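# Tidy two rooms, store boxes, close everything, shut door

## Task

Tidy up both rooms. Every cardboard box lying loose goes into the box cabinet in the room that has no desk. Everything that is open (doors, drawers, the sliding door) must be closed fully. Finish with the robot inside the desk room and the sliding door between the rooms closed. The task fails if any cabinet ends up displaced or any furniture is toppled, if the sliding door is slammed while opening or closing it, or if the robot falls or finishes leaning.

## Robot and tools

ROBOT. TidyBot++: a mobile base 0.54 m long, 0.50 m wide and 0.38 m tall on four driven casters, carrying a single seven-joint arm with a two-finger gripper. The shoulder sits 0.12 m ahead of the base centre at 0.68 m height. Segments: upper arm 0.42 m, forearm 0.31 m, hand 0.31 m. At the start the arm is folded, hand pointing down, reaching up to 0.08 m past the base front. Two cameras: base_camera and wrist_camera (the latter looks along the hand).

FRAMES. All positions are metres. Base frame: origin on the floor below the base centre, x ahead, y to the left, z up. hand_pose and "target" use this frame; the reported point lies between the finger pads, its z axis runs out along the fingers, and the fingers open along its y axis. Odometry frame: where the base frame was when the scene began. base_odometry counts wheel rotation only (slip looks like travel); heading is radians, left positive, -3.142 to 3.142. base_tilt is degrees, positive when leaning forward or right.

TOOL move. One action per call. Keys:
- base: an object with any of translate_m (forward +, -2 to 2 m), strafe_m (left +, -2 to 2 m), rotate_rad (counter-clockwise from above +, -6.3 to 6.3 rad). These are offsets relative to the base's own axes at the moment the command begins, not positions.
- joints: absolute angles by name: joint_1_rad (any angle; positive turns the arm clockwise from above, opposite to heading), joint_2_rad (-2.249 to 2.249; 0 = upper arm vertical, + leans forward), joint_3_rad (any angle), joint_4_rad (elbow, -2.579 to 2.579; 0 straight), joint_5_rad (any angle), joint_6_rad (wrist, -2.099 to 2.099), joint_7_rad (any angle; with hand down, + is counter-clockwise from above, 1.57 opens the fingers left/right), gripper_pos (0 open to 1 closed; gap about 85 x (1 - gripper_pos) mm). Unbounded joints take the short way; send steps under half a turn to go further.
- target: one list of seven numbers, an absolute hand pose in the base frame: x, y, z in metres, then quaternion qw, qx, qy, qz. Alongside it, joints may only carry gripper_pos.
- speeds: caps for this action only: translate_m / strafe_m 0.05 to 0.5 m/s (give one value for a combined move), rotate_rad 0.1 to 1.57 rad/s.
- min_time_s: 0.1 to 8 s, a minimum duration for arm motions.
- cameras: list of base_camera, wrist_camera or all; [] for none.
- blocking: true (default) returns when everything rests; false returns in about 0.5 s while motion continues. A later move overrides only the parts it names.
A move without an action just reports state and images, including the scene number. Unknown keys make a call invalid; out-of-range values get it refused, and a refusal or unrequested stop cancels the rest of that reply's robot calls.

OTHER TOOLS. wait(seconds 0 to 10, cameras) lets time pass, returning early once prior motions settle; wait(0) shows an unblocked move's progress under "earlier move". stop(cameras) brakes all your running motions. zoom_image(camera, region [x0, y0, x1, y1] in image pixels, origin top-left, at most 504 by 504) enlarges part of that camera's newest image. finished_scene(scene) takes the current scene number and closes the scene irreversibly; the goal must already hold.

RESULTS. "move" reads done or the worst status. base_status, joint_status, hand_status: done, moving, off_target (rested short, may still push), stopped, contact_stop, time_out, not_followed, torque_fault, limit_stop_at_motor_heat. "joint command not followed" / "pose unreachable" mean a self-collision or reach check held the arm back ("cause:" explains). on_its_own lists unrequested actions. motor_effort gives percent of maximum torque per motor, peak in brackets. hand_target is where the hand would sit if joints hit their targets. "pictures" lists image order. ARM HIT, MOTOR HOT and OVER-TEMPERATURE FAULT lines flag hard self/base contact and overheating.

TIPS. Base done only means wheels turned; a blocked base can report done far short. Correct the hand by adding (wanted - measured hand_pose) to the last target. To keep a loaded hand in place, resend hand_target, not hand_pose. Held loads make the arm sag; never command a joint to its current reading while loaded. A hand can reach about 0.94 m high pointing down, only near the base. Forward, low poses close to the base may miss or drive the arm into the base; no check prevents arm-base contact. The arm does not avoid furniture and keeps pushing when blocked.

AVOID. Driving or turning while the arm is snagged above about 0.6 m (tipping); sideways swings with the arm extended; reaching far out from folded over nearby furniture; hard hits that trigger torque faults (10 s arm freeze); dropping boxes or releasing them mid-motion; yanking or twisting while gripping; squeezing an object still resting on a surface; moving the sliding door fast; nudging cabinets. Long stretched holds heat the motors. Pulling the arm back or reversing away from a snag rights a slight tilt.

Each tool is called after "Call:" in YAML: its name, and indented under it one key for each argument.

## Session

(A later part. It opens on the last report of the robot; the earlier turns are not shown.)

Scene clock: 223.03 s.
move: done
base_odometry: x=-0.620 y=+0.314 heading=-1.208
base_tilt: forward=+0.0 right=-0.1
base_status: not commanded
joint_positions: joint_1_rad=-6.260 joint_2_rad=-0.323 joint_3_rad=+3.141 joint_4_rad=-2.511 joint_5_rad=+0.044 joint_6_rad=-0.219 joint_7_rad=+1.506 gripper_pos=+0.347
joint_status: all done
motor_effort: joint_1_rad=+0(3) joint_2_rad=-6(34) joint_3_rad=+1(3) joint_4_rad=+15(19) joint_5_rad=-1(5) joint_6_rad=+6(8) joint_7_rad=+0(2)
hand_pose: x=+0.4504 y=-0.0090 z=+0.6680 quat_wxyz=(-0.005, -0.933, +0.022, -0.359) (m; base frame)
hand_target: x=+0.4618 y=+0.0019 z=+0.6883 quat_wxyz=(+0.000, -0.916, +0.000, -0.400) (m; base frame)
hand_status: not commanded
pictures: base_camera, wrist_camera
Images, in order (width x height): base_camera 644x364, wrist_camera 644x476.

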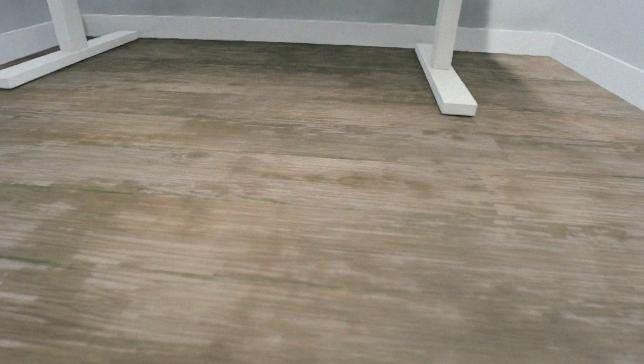

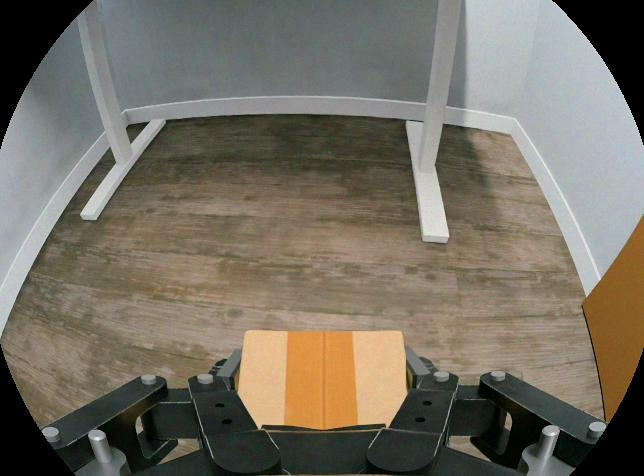

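Call:
move:
  base: {"rotate_rad": -0.8}
  speeds: {"rotate_rad": 0.7}
  cameras: ["base_camera"]

Call:
move:
  base: {"rotate_rad": -0.854}
  speeds: {"rotate_rad": 0.7}

Scene clock: 225.03 s.
move: done
base_odometry: x=-0.620 y=+0.314 heading=-2.008
base_tilt: forward=+0.0 right=-0.1
base_status: done
joint_positions: joint_1_rad=-6.264 joint_2_rad=-0.324 joint_3_rad=+3.141 joint_4_rad=-2.511 joint_5_rad=+0.042 joint_6_rad=-0.217 joint_7_rad=+1.507 gripper_pos=+0.347
joint_status: not commanded
motor_effort: joint_1_rad=+1(2) joint_2_rad=-6(7) joint_3_rad=+1(1) joint_4_rad=+16(16) joint_5_rad=+0(1) joint_6_rad=+6(7) joint_7_rad=+1(1)
hand_pose: x=+0.4509 y=-0.0076 z=+0.6686 quat_wxyz=(-0.003, -0.932, +0.021, -0.361) (m; base frame)
hand_target: x=+0.4618 y=+0.0019 z=+0.6883 quat_wxyz=(+0.000, -0.916, +0.000, -0.400) (m; base frame)
hand_status: not commanded
pictures: base_camera
Images, in order (width x height): base_camera 644x364.

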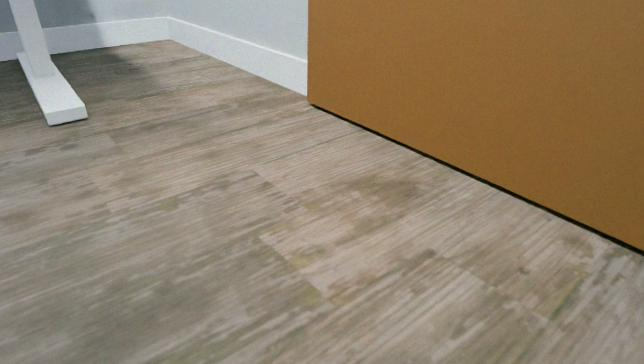

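Scene clock: 227.00 s.
move: done
base_odometry: x=-0.620 y=+0.314 heading=-2.862
base_tilt: forward=+0.0 right=-0.1
base_status: done
joint_positions: joint_1_rad=-6.266 joint_2_rad=-0.324 joint_3_rad=+3.141 joint_4_rad=-2.511 joint_5_rad=+0.041 joint_6_rad=-0.216 joint_7_rad=+1.507 gripper_pos=+0.347
joint_status: not commanded
motor_effort: joint_1_rad=+1(2) joint_2_rad=-7(7) joint_3_rad=-1(2) joint_4_rad=+15(16) joint_5_rad=+0(1) joint_6_rad=+6(7) joint_7_rad=+1(1)
hand_pose: x=+0.4510 y=-0.0068 z=+0.6686 quat_wxyz=(-0.003, -0.932, +0.020, -0.361) (m; base frame)
hand_target: x=+0.4618 y=+0.0019 z=+0.6883 quat_wxyz=(+0.000, -0.916, +0.000, -0.400) (m; base frame)
hand_status: not commanded
pictures: base_camera, wrist_camera
Images, in order (width x height): base_camera 644x364, wrist_camera 644x476.

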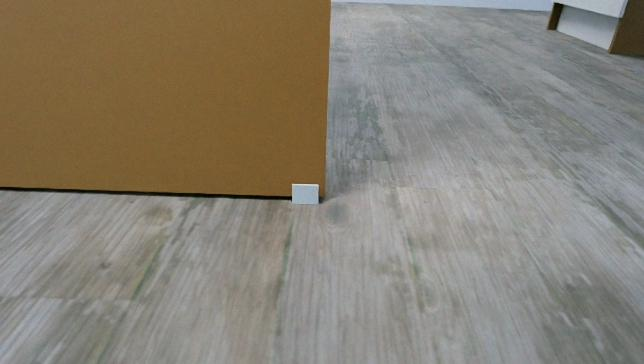

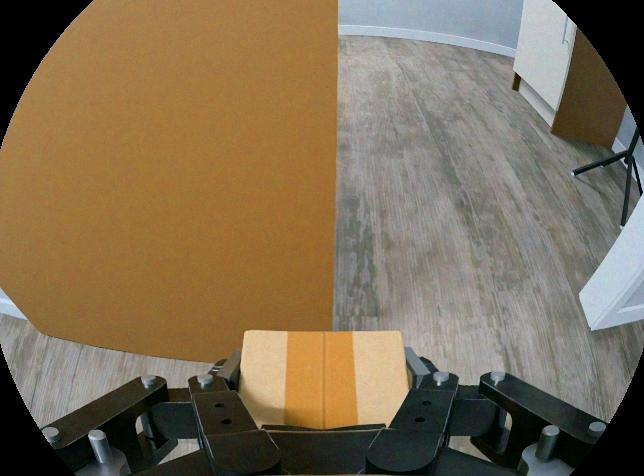

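Call:
move:
  base: {"rotate_rad": -0.04}
  cameras: []

Call:
move:
  base: {"strafe_m": -0.37}
  speeds: {"strafe_m": 0.25}

Scene clock: 227.93 s.
move: done
base_odometry: x=-0.620 y=+0.314 heading=-2.901
base_tilt: forward=+0.0 right=-0.1
base_status: done
joint_positions: joint_1_rad=-6.267 joint_2_rad=-0.324 joint_3_rad=+3.141 joint_4_rad=-2.511 joint_5_rad=+0.041 joint_6_rad=-0.216 joint_7_rad=+1.507 gripper_pos=+0.347
joint_status: not commanded
motor_effort: joint_1_rad=+1(2) joint_2_rad=-6(7) joint_3_rad=+1(2) joint_4_rad=+16(16) joint_5_rad=-1(1) joint_6_rad=+6(7) joint_7_rad=+1(1)
hand_pose: x=+0.4510 y=-0.0066 z=+0.6686 quat_wxyz=(-0.003, -0.932, +0.020, -0.361) (m; base frame)
hand_target: x=+0.4618 y=+0.0019 z=+0.6883 quat_wxyz=(+0.000, -0.916, +0.000, -0.400) (m; base frame)
hand_status: not commanded
pictures: none
No camera images: "cameras" was empty.

Scene clock: 230.30 s.
move: done
base_odometry: x=-0.708 y=+0.674 heading=-2.902
base_tilt: forward=+0.0 right=-0.1
base_status: done
joint_positions: joint_1_rad=-6.267 joint_2_rad=-0.324 joint_3_rad=+3.141 joint_4_rad=-2.511 joint_5_rad=+0.041 joint_6_rad=-0.216 joint_7_rad=+1.507 gripper_pos=+0.347
joint_status: not commanded
motor_effort: joint_1_rad=+0(2) joint_2_rad=-6(7) joint_3_rad=-1(2) joint_4_rad=+16(17) joint_5_rad=+0(1) joint_6_rad=+6(7) joint_7_rad=+0(1)
hand_pose: x=+0.4510 y=-0.0065 z=+0.6686 quat_wxyz=(-0.003, -0.932, +0.020, -0.361) (m; base frame)
hand_target: x=+0.4618 y=+0.0019 z=+0.6883 quat_wxyz=(+0.000, -0.916, +0.000, -0.400) (m; base frame)
hand_status: not commanded
pictures: base_camera, wrist_camera
Images, in order (width x height): base_camera 644x364, wrist_camera 644x476.

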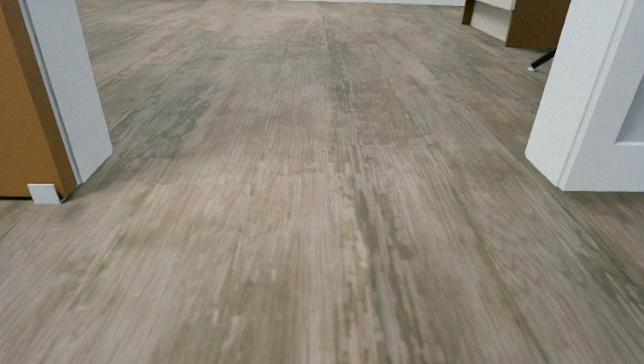

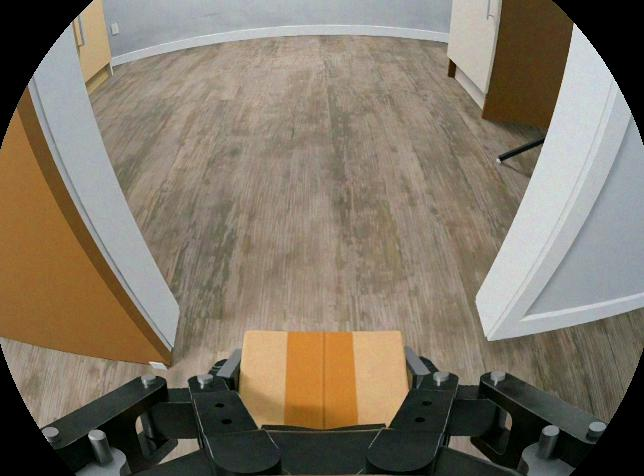

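Call:
move:
  base: {"translate_m": 0.65}
  speeds: {"translate_m": 0.35}
  cameras: ["base_camera"]

Call:
move:
  base: {"translate_m": 0.65}
  speeds: {"translate_m": 0.35}

Scene clock: 233.43 s.
move: done
base_odometry: x=-1.340 y=+0.519 heading=-2.902
base_tilt: forward=+0.0 right=-0.1
base_status: done
joint_positions: joint_1_rad=-6.267 joint_2_rad=-0.331 joint_3_rad=+3.141 joint_4_rad=-2.514 joint_5_rad=+0.041 joint_6_rad=-0.213 joint_7_rad=+1.507 gripper_pos=+0.347
joint_status: not commanded
motor_effort: joint_1_rad=+1(2) joint_2_rad=-6(8) joint_3_rad=+1(1) joint_4_rad=+16(17) joint_5_rad=-1(1) joint_6_rad=+6(7) joint_7_rad=+1(1)
hand_pose: x=+0.4509 y=-0.0065 z=+0.6708 quat_wxyz=(-0.003, -0.931, +0.020, -0.365) (m; base frame)
hand_target: x=+0.4618 y=+0.0019 z=+0.6883 quat_wxyz=(+0.000, -0.916, +0.000, -0.400) (m; base frame)
hand_status: not commanded
pictures: base_camera
Images, in order (width x height): base_camera 644x364.

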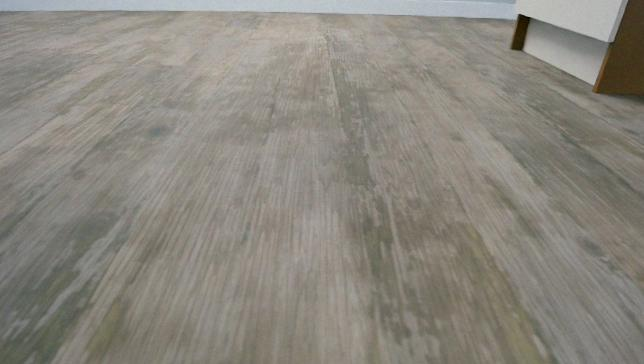

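Scene clock: 236.33 s.
move: done
base_odometry: x=-1.971 y=+0.365 heading=-2.902
base_tilt: forward=+0.0 right=-0.1
base_status: done
joint_positions: joint_1_rad=-6.267 joint_2_rad=-0.335 joint_3_rad=+3.141 joint_4_rad=-2.516 joint_5_rad=+0.041 joint_6_rad=-0.212 joint_7_rad=+1.507 gripper_pos=+0.347
joint_status: not commanded
motor_effort: joint_1_rad=+0(2) joint_2_rad=-6(8) joint_3_rad=+0(1) joint_4_rad=+16(17) joint_5_rad=-1(1) joint_6_rad=+6(8) joint_7_rad=+1(1)
hand_pose: x=+0.4504 y=-0.0065 z=+0.6712 quat_wxyz=(-0.003, -0.930, +0.020, -0.366) (m; base frame)
hand_target: x=+0.4618 y=+0.0019 z=+0.6883 quat_wxyz=(+0.000, -0.916, +0.000, -0.400) (m; base frame)
hand_status: not commanded
pictures: base_camera, wrist_camera
Images, in order (width x height): base_camera 644x364, wrist_camera 644x476.

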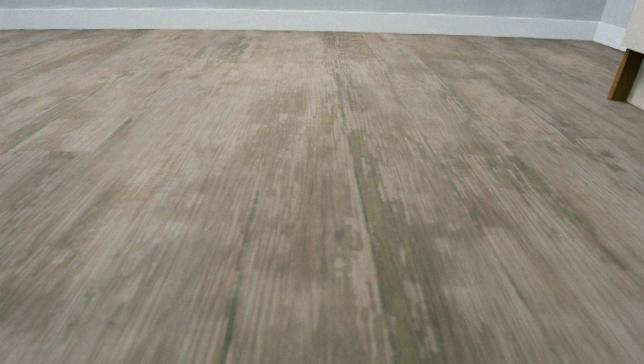

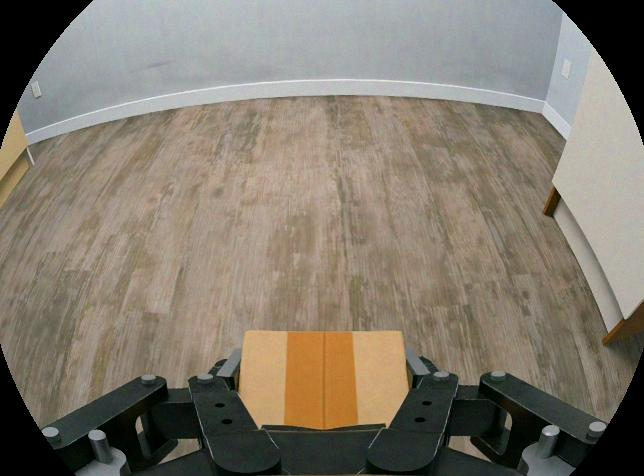

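Call:
move:
  base: {"rotate_rad": 0.8}
  speeds: {"rotate_rad": 0.7}
  cameras: ["base_camera"]

Call:
move:
  base: {"rotate_rad": 0.77}
  speeds: {"rotate_rad": 0.7}

Scene clock: 241.77 s.
move: done
base_odometry: x=-1.971 y=+0.365 heading=-2.103
base_tilt: forward=+0.0 right=-0.1
base_status: done
joint_positions: joint_1_rad=-6.268 joint_2_rad=-0.335 joint_3_rad=+3.141 joint_4_rad=-2.516 joint_5_rad=+0.041 joint_6_rad=-0.212 joint_7_rad=+1.507 gripper_pos=+0.347
joint_status: not commanded
motor_effort: joint_1_rad=+1(2) joint_2_rad=-7(7) joint_3_rad=+0(2) joint_4_rad=+15(16) joint_5_rad=+0(1) joint_6_rad=+6(7) joint_7_rad=+1(1)
hand_pose: x=+0.4504 y=-0.0063 z=+0.6712 quat_wxyz=(-0.002, -0.930, +0.020, -0.366) (m; base frame)
hand_target: x=+0.4618 y=+0.0019 z=+0.6883 quat_wxyz=(+0.000, -0.916, +0.000, -0.400) (m; base frame)
hand_status: not commanded
pictures: base_camera
Images, in order (width x height): base_camera 644x364.

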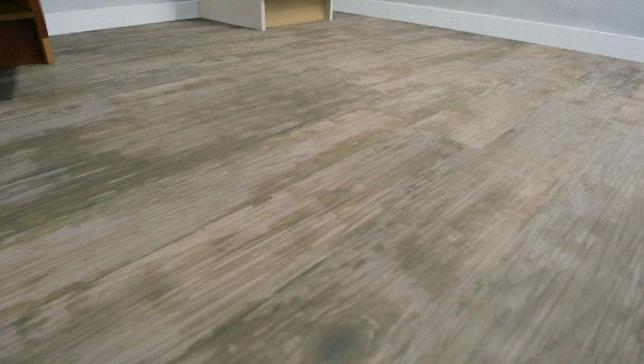

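Scene clock: 243.60 s.
move: done
base_odometry: x=-1.971 y=+0.365 heading=-1.333
base_tilt: forward=+0.0 right=-0.1
base_status: done
joint_positions: joint_1_rad=-6.268 joint_2_rad=-0.335 joint_3_rad=+3.141 joint_4_rad=-2.516 joint_5_rad=+0.041 joint_6_rad=-0.212 joint_7_rad=+1.507 gripper_pos=+0.347
joint_status: not commanded
motor_effort: joint_1_rad=+1(2) joint_2_rad=-6(7) joint_3_rad=+0(2) joint_4_rad=+15(16) joint_5_rad=-1(1) joint_6_rad=+6(7) joint_7_rad=+1(1)
hand_pose: x=+0.4504 y=-0.0062 z=+0.6712 quat_wxyz=(-0.002, -0.930, +0.020, -0.366) (m; base frame)
hand_target: x=+0.4618 y=+0.0019 z=+0.6883 quat_wxyz=(+0.000, -0.916, +0.000, -0.400) (m; base frame)
hand_status: not commanded
pictures: base_camera, wrist_camera
Images, in order (width x height): base_camera 644x364, wrist_camera 644x476.

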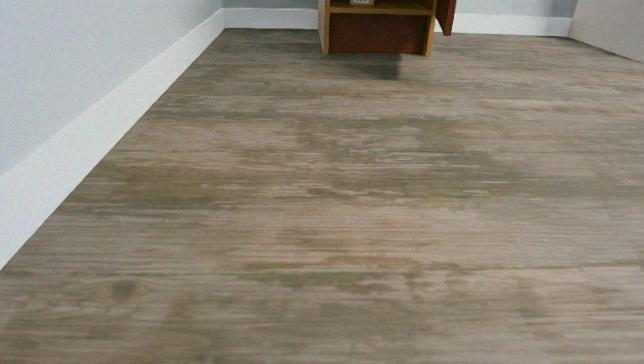

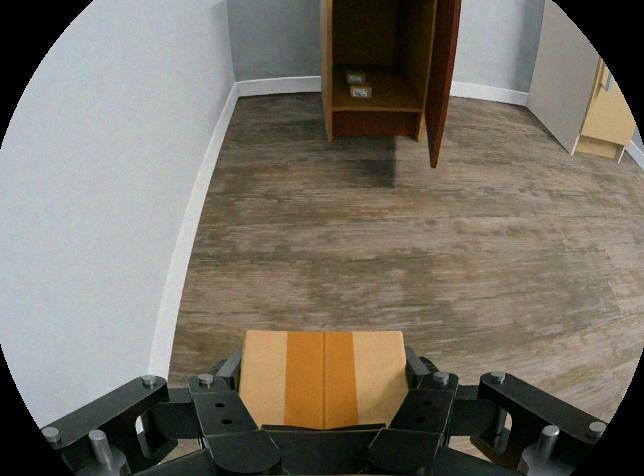

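Call:
zoom_image:
  camera: "wrist_camera"
  region: [300, 0, 480, 180]

Scaled by 2.800.

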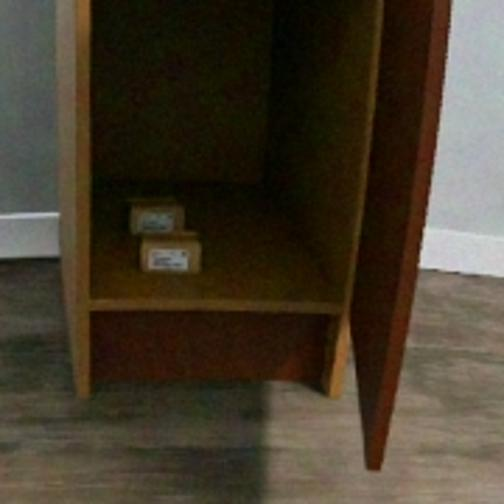

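Call:
move:
  joints: {"joint_1_rad": 0.0, "joint_2_rad": 0.74, "joint_3_rad": 3.14, "joint_4_rad": -1.15, "joint_5_rad": 0.0, "joint_6_rad": -0.45, "joint_7_rad": 1.57}
  min_time_s: 4
  cameras: []

Call:
move:
  joints: {"joint_1_rad": 0.0, "joint_2_rad": 1.40, "joint_3_rad": 3.14, "joint_4_rad": -1.231, "joint_5_rad": 0.0, "joint_6_rad": 0.32, "joint_7_rad": 1.57}
  min_time_s: 3

Scene clock: 248.93 s.
move: done
base_odometry: x=-1.971 y=+0.365 heading=-1.333
base_tilt: forward=+0.0 right=-0.1
base_status: not commanded
joint_positions: joint_1_rad=-6.268 joint_2_rad=+0.718 joint_3_rad=+3.141 joint_4_rad=-1.186 joint_5_rad=+0.041 joint_6_rad=-0.406 joint_7_rad=+1.507 gripper_pos=+0.347
joint_status: all done
motor_effort: joint_1_rad=+1(2) joint_2_rad=-42(44) joint_3_rad=-1(2) joint_4_rad=+17(19) joint_5_rad=+0(2) joint_6_rad=+6(8) joint_7_rad=+1(2)
hand_pose: x=+0.9228 y=-0.0156 z=+0.6865 quat_wxyz=(-0.005, -0.914, +0.022, -0.404) (m; base frame)
hand_target: x=+0.9248 y=+0.0023 z=+0.6774 quat_wxyz=(+0.001, -0.921, +0.000, -0.390) (m; base frame)
hand_status: not commanded
pictures: none
No camera images: "cameras" was empty.

Scene clock: 252.60 s.
move: done
base_odometry: x=-1.971 y=+0.365 heading=-1.333
base_tilt: forward=+0.0 right=-0.1
base_status: not commanded
joint_positions: joint_1_rad=-6.268 joint_2_rad=+1.382 joint_3_rad=+3.141 joint_4_rad=-1.224 joint_5_rad=+0.041 joint_6_rad=+0.252 joint_7_rad=+1.507 gripper_pos=+0.347
joint_status: all done
motor_effort: joint_1_rad=+0(3) joint_2_rad=-46(50) joint_3_rad=-1(2) joint_4_rad=+10(18) joint_5_rad=-1(2) joint_6_rad=+6(7) joint_7_rad=+1(2)
hand_pose: x=+0.9133 y=-0.0074 z=+0.2710 quat_wxyz=(+0.007, -0.923, +0.016, -0.384) (m; base frame)
hand_target: x=+0.9171 y=+0.0022 z=+0.2692 quat_wxyz=(+0.001, -0.915, +0.001, -0.403) (m; base frame)
hand_status: not commanded
pictures: base_camera, wrist_camera
Images, in order (width x height): base_camera 644x364, wrist_camera 644x476.

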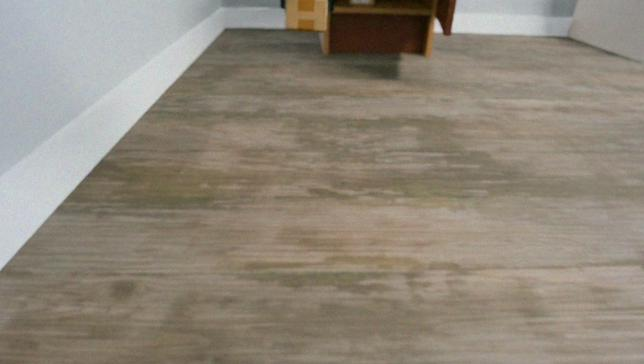

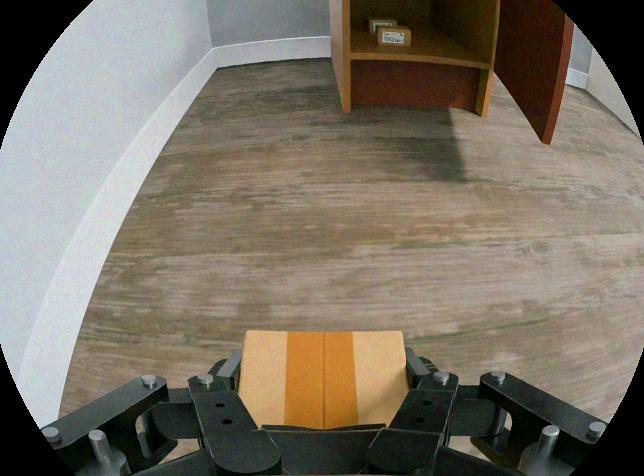

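Call:
move:
  base: {"translate_m": 0.6}
  speeds: {"translate_m": 0.25}

Call:
move:
  base: {"rotate_rad": -0.25}
  speeds: {"rotate_rad": 0.3}

Scene clock: 256.33 s.
move: done
base_odometry: x=-1.830 y=-0.218 heading=-1.332
base_tilt: forward=+0.0 right=-0.1
base_status: done
joint_positions: joint_1_rad=-6.269 joint_2_rad=+1.382 joint_3_rad=+3.141 joint_4_rad=-1.226 joint_5_rad=+0.041 joint_6_rad=+0.257 joint_7_rad=+1.507 gripper_pos=+0.347
joint_status: not commanded
motor_effort: joint_1_rad=+1(2) joint_2_rad=-46(48) joint_3_rad=+0(2) joint_4_rad=+10(12) joint_5_rad=-1(1) joint_6_rad=+7(7) joint_7_rad=+1(1)
hand_pose: x=+0.9132 y=-0.0063 z=+0.2711 quat_wxyz=(+0.007, -0.923, +0.016, -0.385) (m; base frame)
hand_target: x=+0.9171 y=+0.0022 z=+0.2692 quat_wxyz=(+0.001, -0.915, +0.001, -0.403) (m; base frame)
hand_status: not commanded
pictures: base_camera, wrist_camera
Images, in order (width x height): base_camera 644x364, wrist_camera 644x476.

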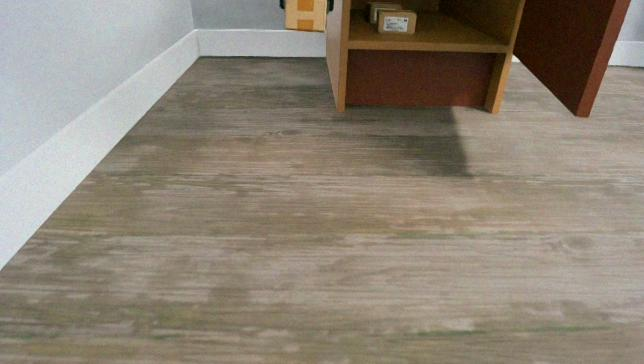

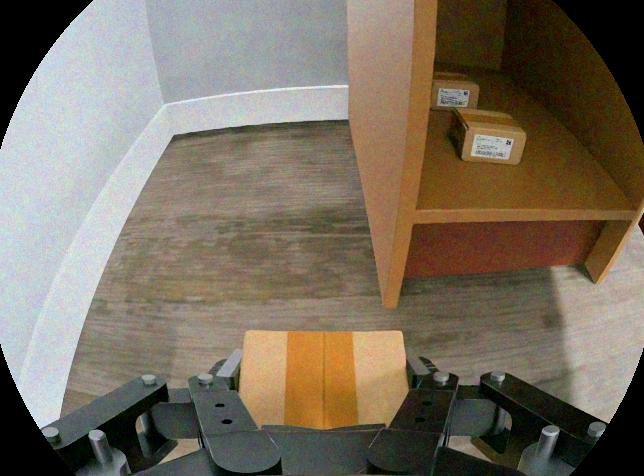

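Scene clock: 257.97 s.
move: done
base_odometry: x=-1.830 y=-0.218 heading=-1.582
base_tilt: forward=+0.0 right=-0.1
base_status: done
joint_positions: joint_1_rad=-6.277 joint_2_rad=+1.382 joint_3_rad=+3.141 joint_4_rad=-1.226 joint_5_rad=+0.040 joint_6_rad=+0.257 joint_7_rad=+1.507 gripper_pos=+0.347
joint_status: not commanded
motor_effort: joint_1_rad=+1(5) joint_2_rad=-47(47) joint_3_rad=+0(4) joint_4_rad=+9(12) joint_5_rad=+0(1) joint_6_rad=+7(7) joint_7_rad=+1(1)
hand_pose: x=+0.9132 y=-0.0001 z=+0.2711 quat_wxyz=(+0.009, -0.923, +0.013, -0.385) (m; base frame)
hand_target: x=+0.9171 y=+0.0022 z=+0.2692 quat_wxyz=(+0.001, -0.915, +0.001, -0.403) (m; base frame)
hand_status: not commanded
pictures: base_camera, wrist_camera
Images, in order (width x height): base_camera 644x364, wrist_camera 644x476.

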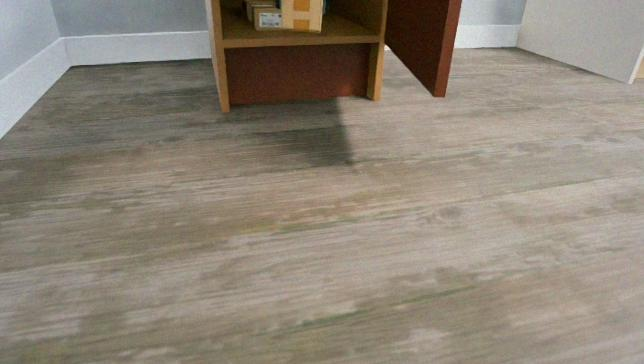

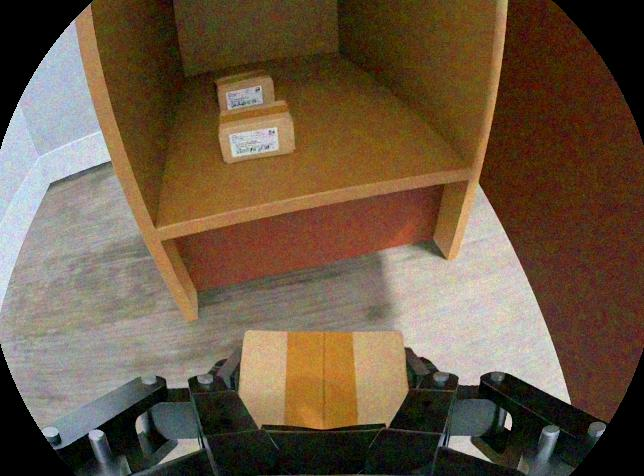

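Call:
move:
  base: {"strafe_m": -0.05}
  speeds: {"strafe_m": 0.2}
  cameras: []

Call:
move:
  base: {"translate_m": 0.22}
  speeds: {"translate_m": 0.15}

Scene clock: 259.83 s.
move: done
base_odometry: x=-1.880 y=-0.217 heading=-1.583
base_tilt: forward=+0.0 right=-0.1
base_status: done
joint_positions: joint_1_rad=-6.275 joint_2_rad=+1.382 joint_3_rad=+3.141 joint_4_rad=-1.226 joint_5_rad=+0.039 joint_6_rad=+0.257 joint_7_rad=+1.507 gripper_pos=+0.347
joint_status: not commanded
motor_effort: joint_1_rad=+0(5) joint_2_rad=-46(47) joint_3_rad=+0(4) joint_4_rad=+11(12) joint_5_rad=-1(1) joint_6_rad=+7(7) joint_7_rad=+0(1)
hand_pose: x=+0.9132 y=-0.0021 z=+0.2711 quat_wxyz=(+0.008, -0.923, +0.014, -0.385) (m; base frame)
hand_target: x=+0.9171 y=+0.0022 z=+0.2692 quat_wxyz=(+0.001, -0.915, +0.001, -0.403) (m; base frame)
hand_status: not commanded
pictures: none
No camera images: "cameras" was empty.

Scene clock: 261.97 s.
move: done
base_odometry: x=-1.883 y=-0.438 heading=-1.583
base_tilt: forward=+0.0 right=-0.1
base_status: done
joint_positions: joint_1_rad=-6.275 joint_2_rad=+1.382 joint_3_rad=+3.141 joint_4_rad=-1.227 joint_5_rad=+0.039 joint_6_rad=+0.258 joint_7_rad=+1.507 gripper_pos=+0.347
joint_status: not commanded
motor_effort: joint_1_rad=+0(2) joint_2_rad=-46(48) joint_3_rad=-1(2) joint_4_rad=+11(13) joint_5_rad=-1(1) joint_6_rad=+6(8) joint_7_rad=+1(1)
hand_pose: x=+0.9131 y=-0.0020 z=+0.2711 quat_wxyz=(+0.008, -0.923, +0.014, -0.385) (m; base frame)
hand_target: x=+0.9171 y=+0.0022 z=+0.2692 quat_wxyz=(+0.001, -0.915, +0.001, -0.403) (m; base frame)
hand_status: not commanded
pictures: base_camera, wrist_camera
Images, in order (width x height): base_camera 644x364, wrist_camera 644x476.

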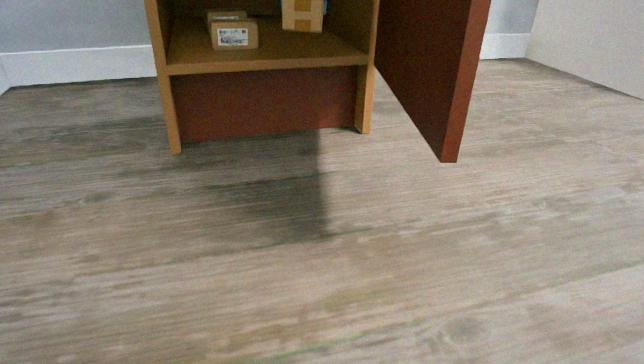

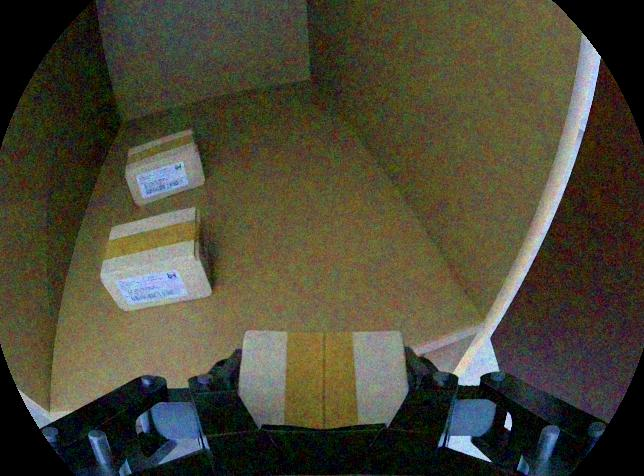

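Call:
move:
  base: {"translate_m": 0.18}
  speeds: {"translate_m": 0.1}

Scene clock: 264.57 s.
move: done
base_odometry: x=-1.885 y=-0.618 heading=-1.583
base_tilt: forward=+0.0 right=-0.1
base_status: done
joint_positions: joint_1_rad=-6.275 joint_2_rad=+1.382 joint_3_rad=+3.141 joint_4_rad=-1.228 joint_5_rad=+0.039 joint_6_rad=+0.259 joint_7_rad=+1.507 gripper_pos=+0.347
joint_status: not commanded
motor_effort: joint_1_rad=+0(2) joint_2_rad=-46(48) joint_3_rad=+0(2) joint_4_rad=+11(13) joint_5_rad=+0(1) joint_6_rad=+6(7) joint_7_rad=+1(1)
hand_pose: x=+0.9127 y=-0.0020 z=+0.2708 quat_wxyz=(+0.008, -0.923, +0.014, -0.385) (m; base frame)
hand_target: x=+0.9171 y=+0.0022 z=+0.2692 quat_wxyz=(+0.001, -0.915, +0.001, -0.403) (m; base frame)
hand_status: not commanded
pictures: base_camera, wrist_camera
Images, in order (width x height): base_camera 644x364, wrist_camera 644x476.

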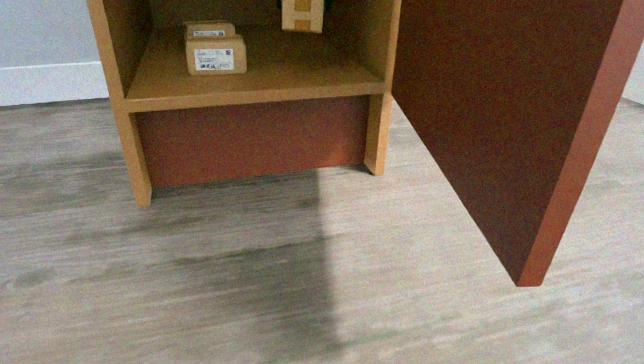

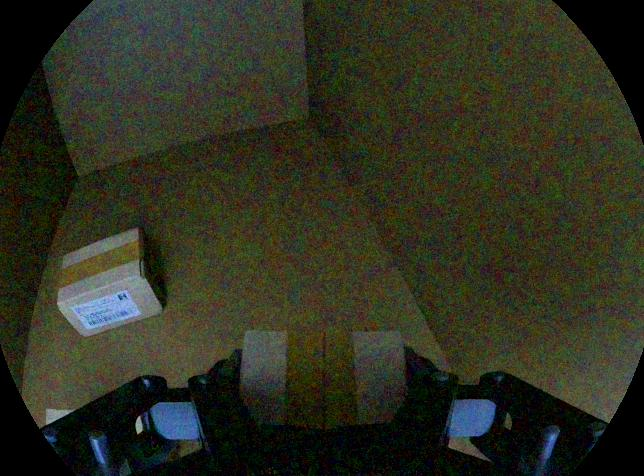

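Call:
move:
  joints: {"joint_1_rad": 0.0, "joint_2_rad": 1.49, "joint_3_rad": 3.14, "joint_4_rad": -1.165, "joint_5_rad": 0.0, "joint_6_rad": 0.35, "joint_7_rad": 1.57}
  min_time_s: 2
  cameras: ["base_camera"]

Call:
move:
  joints: {"joint_1_rad": 0.0, "joint_2_rad": 1.515, "joint_3_rad": 3.14, "joint_4_rad": -1.15, "joint_5_rad": 0.0, "joint_6_rad": 0.355, "joint_7_rad": 1.57}
  min_time_s: 1.5

Scene clock: 267.10 s.
move: done
base_odometry: x=-1.885 y=-0.618 heading=-1.583
base_tilt: forward=+0.0 right=-0.1
base_status: not commanded
joint_positions: joint_1_rad=-6.275 joint_2_rad=+1.459 joint_3_rad=+3.141 joint_4_rad=-1.194 joint_5_rad=+0.039 joint_6_rad=+0.281 joint_7_rad=+1.507 gripper_pos=+0.347
joint_status: all done
motor_effort: joint_1_rad=+0(3) joint_2_rad=-46(48) joint_3_rad=-1(2) joint_4_rad=+10(12) joint_5_rad=-1(2) joint_6_rad=+6(8) joint_7_rad=+1(2)
hand_pose: x=+0.9015 y=-0.0016 z=+0.2277 quat_wxyz=(+0.009, -0.927, +0.014, -0.376) (m; base frame)
hand_target: x=+0.9165 y=+0.0021 z=+0.2294 quat_wxyz=(+0.001, -0.914, +0.001, -0.406) (m; base frame)
hand_status: not commanded
pictures: base_camera
Images, in order (width x height): base_camera 644x364.

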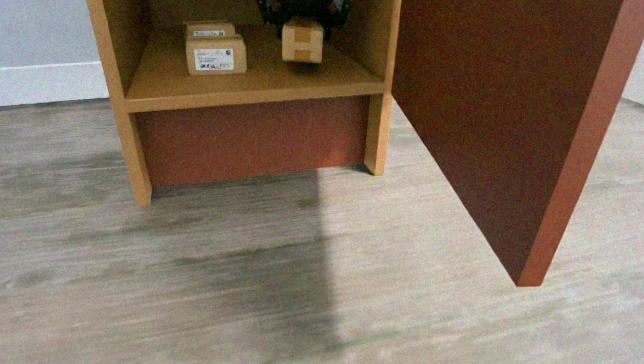

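Scene clock: 268.90 s.
move: done
base_odometry: x=-1.885 y=-0.618 heading=-1.583
base_tilt: forward=+0.0 right=-0.1
base_status: not commanded
joint_positions: joint_1_rad=-6.275 joint_2_rad=+1.482 joint_3_rad=+3.141 joint_4_rad=-1.179 joint_5_rad=+0.039 joint_6_rad=+0.287 joint_7_rad=+1.507 gripper_pos=+0.347
joint_status: all done
motor_effort: joint_1_rad=+1(2) joint_2_rad=-46(48) joint_3_rad=-2(3) joint_4_rad=+10(11) joint_5_rad=-1(2) joint_6_rad=+6(7) joint_7_rad=+1(2)
hand_pose: x=+0.8993 y=-0.0015 z=+0.2160 quat_wxyz=(+0.009, -0.927, +0.014, -0.374) (m; base frame)
hand_target: x=+0.9134 y=+0.0021 z=+0.2163 quat_wxyz=(+0.001, -0.915, +0.001, -0.404) (m; base frame)
hand_status: not commanded
pictures: base_camera, wrist_camera
Images, in order (width x height): base_camera 644x364, wrist_camera 644x476.

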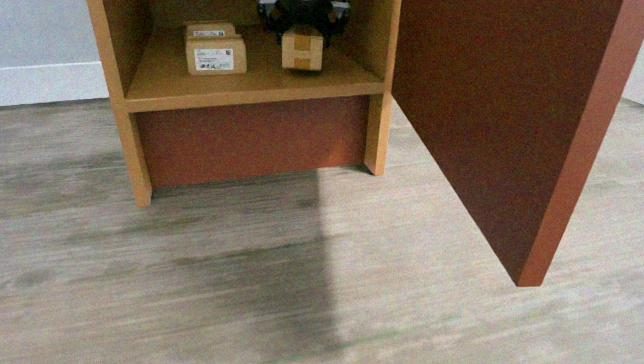

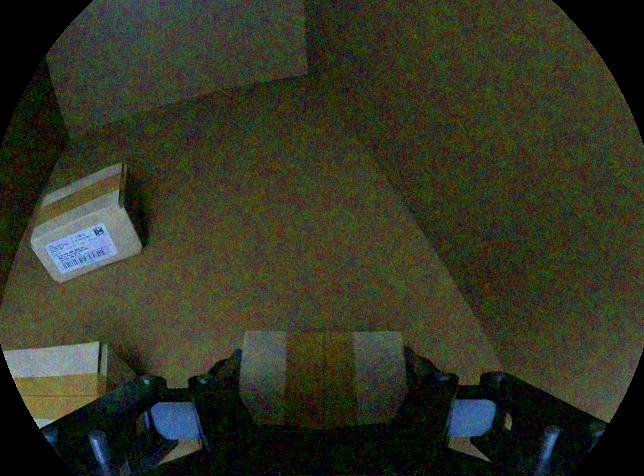

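Call:
move:
  joints: {"joint_1_rad": 0.0, "joint_2_rad": 1.55, "joint_3_rad": 3.14, "joint_4_rad": -1.137, "joint_5_rad": 0.0, "joint_6_rad": 0.42, "joint_7_rad": 1.57}
  min_time_s: 1.5
  cameras: ["base_camera"]

Call:
zoom_image:
  camera: "base_camera"
  region: [160, 0, 420, 120]

Scene clock: 270.97 s.
move: done
base_odometry: x=-1.885 y=-0.618 heading=-1.583
base_tilt: forward=+0.0 right=-0.1
base_status: not commanded
joint_positions: joint_1_rad=-6.275 joint_2_rad=+1.518 joint_3_rad=+3.141 joint_4_rad=-1.166 joint_5_rad=+0.039 joint_6_rad=+0.350 joint_7_rad=+1.507 gripper_pos=+0.347
joint_status: all done
motor_effort: joint_1_rad=+0(2) joint_2_rad=-45(47) joint_3_rad=-1(2) joint_4_rad=+10(11) joint_5_rad=-1(1) joint_6_rad=+6(7) joint_7_rad=+1(2)
hand_pose: x=+0.9033 y=-0.0008 z=+0.2073 quat_wxyz=(+0.010, -0.919, +0.014, -0.393) (m; base frame)
hand_target: x=+0.9166 y=+0.0021 z=+0.2085 quat_wxyz=(+0.001, -0.906, +0.001, -0.423) (m; base frame)
hand_status: not commanded
pictures: base_camera
Images, in order (width x height): base_camera 644x364.

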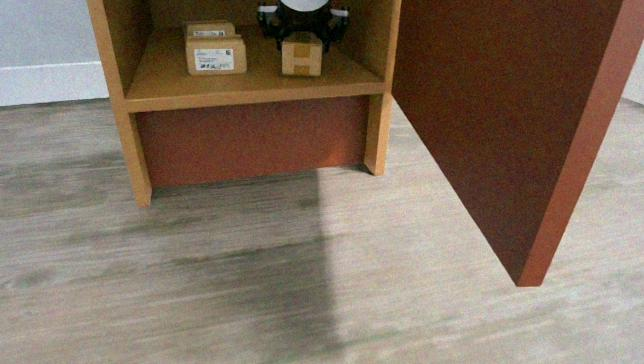

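Scaled by 1.938.

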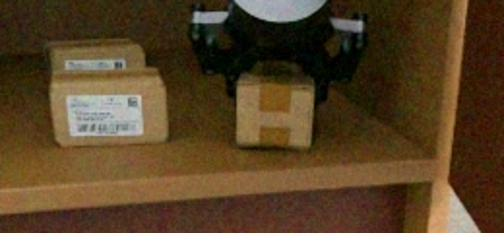

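Call:
move:
  joints: {"joint_1_rad": 0.0, "joint_2_rad": 1.565, "joint_3_rad": 3.14, "joint_4_rad": -1.133, "joint_5_rad": 0.0, "joint_6_rad": 0.435, "joint_7_rad": 1.57}
  min_time_s: 1.2
  cameras: ["base_camera"]

Call:
move:
  joints: {"joint_1_rad": 0.0, "joint_2_rad": 1.58, "joint_3_rad": 3.14, "joint_4_rad": -1.13, "joint_5_rad": 0.0, "joint_6_rad": 0.448, "joint_7_rad": 1.57}
  min_time_s: 1.2
  cameras: ["base_camera"]

Call:
zoom_image:
  camera: "base_camera"
  region: [160, 0, 420, 120]

Scene clock: 272.60 s.
move: done
base_odometry: x=-1.885 y=-0.618 heading=-1.583
base_tilt: forward=+0.0 right=-0.1
base_status: not commanded
joint_positions: joint_1_rad=-6.275 joint_2_rad=+1.526 joint_3_rad=+3.141 joint_4_rad=-1.160 joint_5_rad=+0.039 joint_6_rad=+0.368 joint_7_rad=+1.507 gripper_pos=+0.347
joint_status: all done
motor_effort: joint_1_rad=+1(2) joint_2_rad=-45(47) joint_3_rad=+0(2) joint_4_rad=+9(12) joint_5_rad=+0(2) joint_6_rad=+6(8) joint_7_rad=+1(2)
hand_pose: x=+0.9057 y=-0.0006 z=+0.2065 quat_wxyz=(+0.010, -0.917, +0.013, -0.400) (m; base frame)
hand_target: x=+0.9143 y=+0.0021 z=+0.2017 quat_wxyz=(+0.001, -0.905, +0.001, -0.425) (m; base frame)
hand_status: not commanded
pictures: base_camera
Images, in order (width x height): base_camera 644x364.

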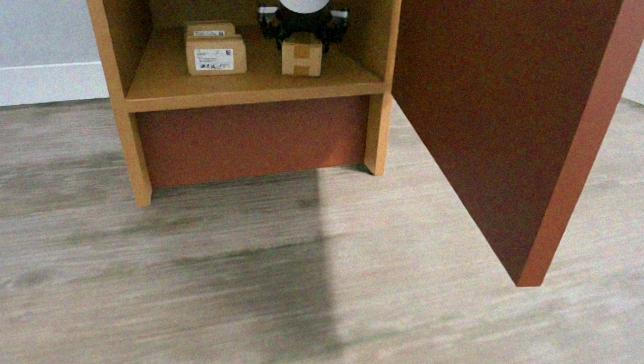

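Scene clock: 274.10 s.
move: done
base_odometry: x=-1.885 y=-0.618 heading=-1.583
base_tilt: forward=+0.0 right=-0.1
base_status: not commanded
joint_positions: joint_1_rad=-6.275 joint_2_rad=+1.532 joint_3_rad=+3.141 joint_4_rad=-1.155 joint_5_rad=+0.039 joint_6_rad=+0.384 joint_7_rad=+1.508 gripper_pos=+0.347
joint_status: all done
motor_effort: joint_1_rad=+1(3) joint_2_rad=-43(46) joint_3_rad=-1(2) joint_4_rad=+10(11) joint_5_rad=-1(2) joint_6_rad=+6(7) joint_7_rad=+1(1)
hand_pose: x=+0.9088 y=-0.0005 z=+0.2073 quat_wxyz=(+0.011, -0.913, +0.013, -0.407) (m; base frame)
hand_target: x=+0.9111 y=+0.0021 z=+0.1940 quat_wxyz=(+0.001, -0.905, +0.001, -0.426) (m; base frame)
hand_status: not commanded
pictures: base_camera
Images, in order (width x height): base_camera 644x364.

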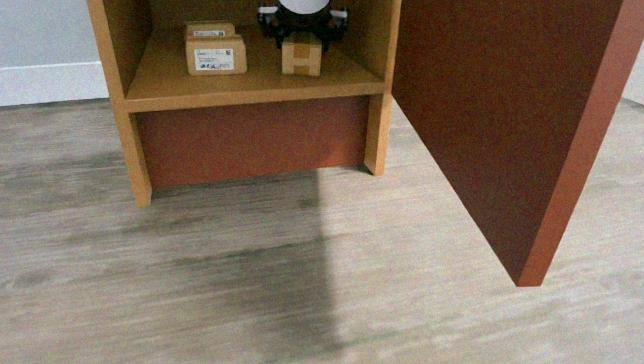

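Scaled by 1.938.

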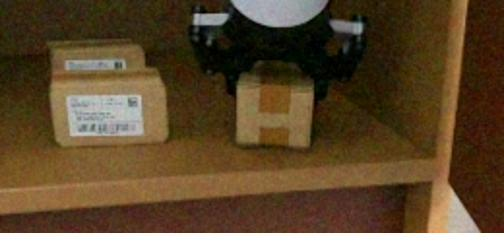

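Call:
move:
  joints: {"gripper_pos": 0.28}
  cameras: ["base_camera"]

Call:
move:
  joints: {"gripper_pos": 0.1}

Scene clock: 275.07 s.
move: done
base_odometry: x=-1.885 y=-0.618 heading=-1.583
base_tilt: forward=+0.0 right=-0.1
base_status: not commanded
joint_positions: joint_1_rad=-6.275 joint_2_rad=+1.539 joint_3_rad=+3.141 joint_4_rad=-1.153 joint_5_rad=+0.039 joint_6_rad=+0.388 joint_7_rad=+1.508 gripper_pos=+0.280
joint_status: all done
motor_effort: joint_1_rad=+0(1) joint_2_rad=-44(45) joint_3_rad=-1(2) joint_4_rad=+10(11) joint_5_rad=-1(1) joint_6_rad=+5(7) joint_7_rad=+0(1)
hand_pose: x=+0.9075 y=-0.0004 z=+0.2038 quat_wxyz=(+0.011, -0.914, +0.013, -0.406) (m; base frame)
hand_target: x=+0.9111 y=+0.0021 z=+0.1940 quat_wxyz=(+0.001, -0.905, +0.001, -0.426) (m; base frame)
hand_status: not commanded
pictures: base_camera
Images, in order (width x height): base_camera 644x364.

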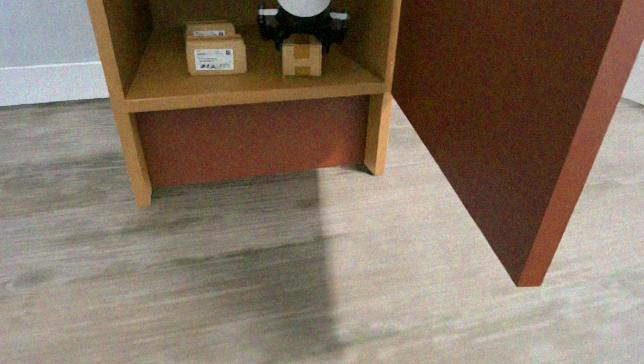

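Scene clock: 275.67 s.
move: done
base_odometry: x=-1.885 y=-0.618 heading=-1.583
base_tilt: forward=+0.0 right=-0.1
base_status: not commanded
joint_positions: joint_1_rad=-6.275 joint_2_rad=+1.543 joint_3_rad=+3.141 joint_4_rad=-1.153 joint_5_rad=+0.039 joint_6_rad=+0.388 joint_7_rad=+1.508 gripper_pos=+0.100
joint_status: all done
motor_effort: joint_1_rad=+1(1) joint_2_rad=-45(46) joint_3_rad=-2(2) joint_4_rad=+10(10) joint_5_rad=-1(1) joint_6_rad=+5(7) joint_7_rad=+1(1)
hand_pose: x=+0.9055 y=-0.0004 z=+0.2005 quat_wxyz=(+0.011, -0.914, +0.013, -0.405) (m; base frame)
hand_target: x=+0.9111 y=+0.0021 z=+0.1940 quat_wxyz=(+0.001, -0.905, +0.001, -0.426) (m; base frame)
hand_status: not commanded
pictures: base_camera, wrist_camera
Images, in order (width x height): base_camera 644x364, wrist_camera 644x476.

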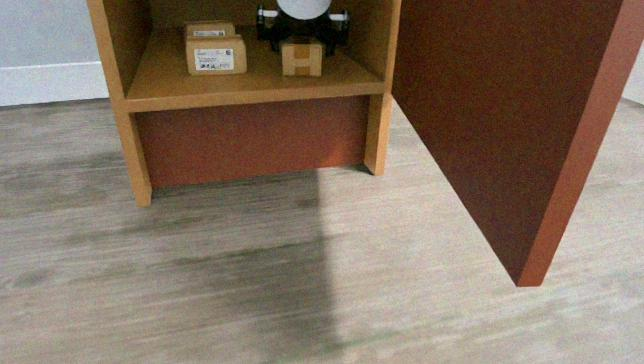

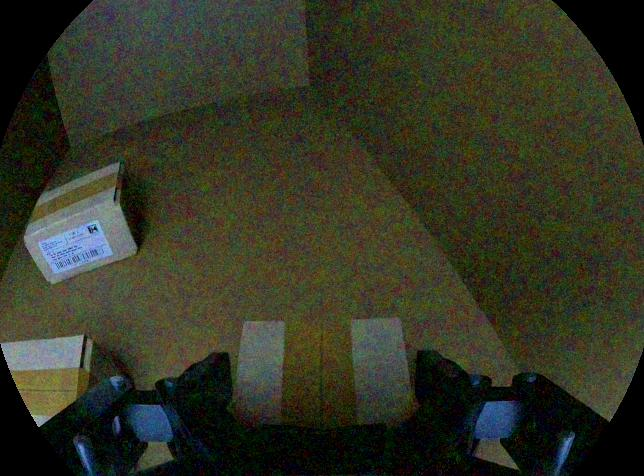

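Call:
move:
  joints: {"joint_1_rad": 0.0, "joint_2_rad": 1.40, "joint_3_rad": 3.14, "joint_4_rad": -1.24, "joint_5_rad": 0.0, "joint_6_rad": 0.34, "joint_7_rad": 1.57}
  min_time_s: 2
  cameras: ["base_camera"]

Call:
move:
  joints: {"joint_1_rad": 0.0, "joint_2_rad": 1.27, "joint_3_rad": 3.14, "joint_4_rad": -1.30, "joint_5_rad": 0.0, "joint_6_rad": 0.2, "joint_7_rad": 1.57}
  min_time_s: 2

Scene clock: 278.20 s.
move: done
base_odometry: x=-1.885 y=-0.618 heading=-1.583
base_tilt: forward=+0.0 right=-0.1
base_status: not commanded
joint_positions: joint_1_rad=-6.275 joint_2_rad=+1.461 joint_3_rad=+3.141 joint_4_rad=-1.226 joint_5_rad=+0.039 joint_6_rad=+0.384 joint_7_rad=+1.508 gripper_pos=+0.100
joint_status: all done
motor_effort: joint_1_rad=+0(2) joint_2_rad=-45(47) joint_3_rad=-1(3) joint_4_rad=+10(11) joint_5_rad=+0(2) joint_6_rad=+6(7) joint_7_rad=+1(2)
hand_pose: x=+0.9070 y=-0.0005 z=+0.2377 quat_wxyz=(+0.011, -0.913, +0.013, -0.407) (m; base frame)
hand_target: x=+0.9169 y=+0.0022 z=+0.2703 quat_wxyz=(+0.001, -0.913, +0.001, -0.409) (m; base frame)
hand_status: not commanded
pictures: base_camera
Images, in order (width x height): base_camera 644x364.

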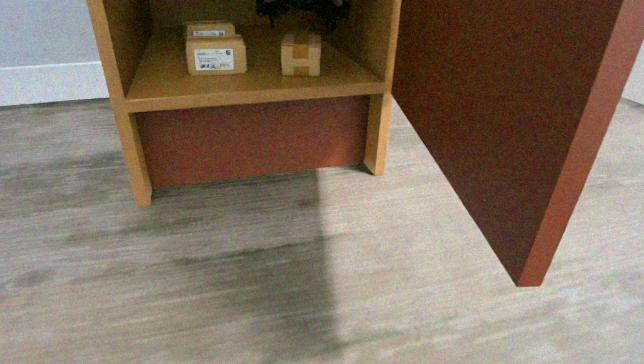

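Scene clock: 280.53 s.
move: done
base_odometry: x=-1.885 y=-0.618 heading=-1.583
base_tilt: forward=+0.0 right=-0.1
base_status: not commanded
joint_positions: joint_1_rad=-6.275 joint_2_rad=+1.335 joint_3_rad=+3.141 joint_4_rad=-1.285 joint_5_rad=+0.039 joint_6_rad=+0.248 joint_7_rad=+1.508 gripper_pos=+0.100
joint_status: all done
motor_effort: joint_1_rad=+0(3) joint_2_rad=-44(46) joint_3_rad=-1(2) joint_4_rad=+11(12) joint_5_rad=-1(2) joint_6_rad=+6(7) joint_7_rad=+1(2)
hand_pose: x=+0.9011 y=-0.0020 z=+0.2836 quat_wxyz=(+0.008, -0.927, +0.014, -0.375) (m; base frame)
hand_target: x=+0.9080 y=+0.0023 z=+0.3190 quat_wxyz=(+0.001, -0.926, +0.000, -0.376) (m; base frame)
hand_status: not commanded
pictures: base_camera, wrist_camera
Images, in order (width x height): base_camera 644x364, wrist_camera 644x476.

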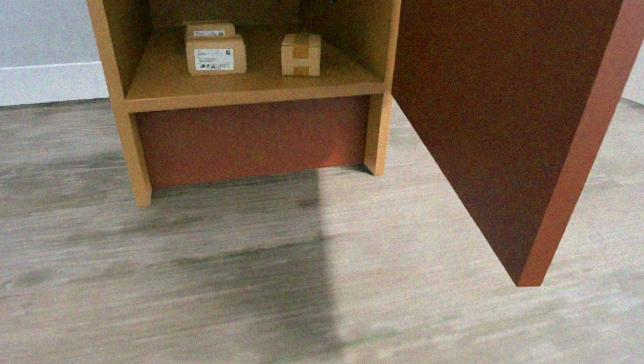

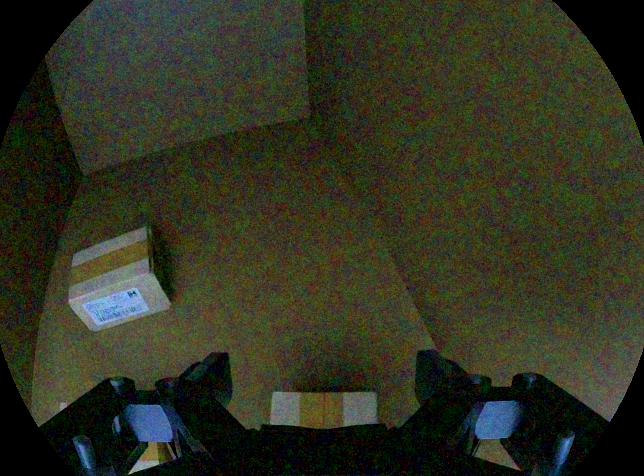

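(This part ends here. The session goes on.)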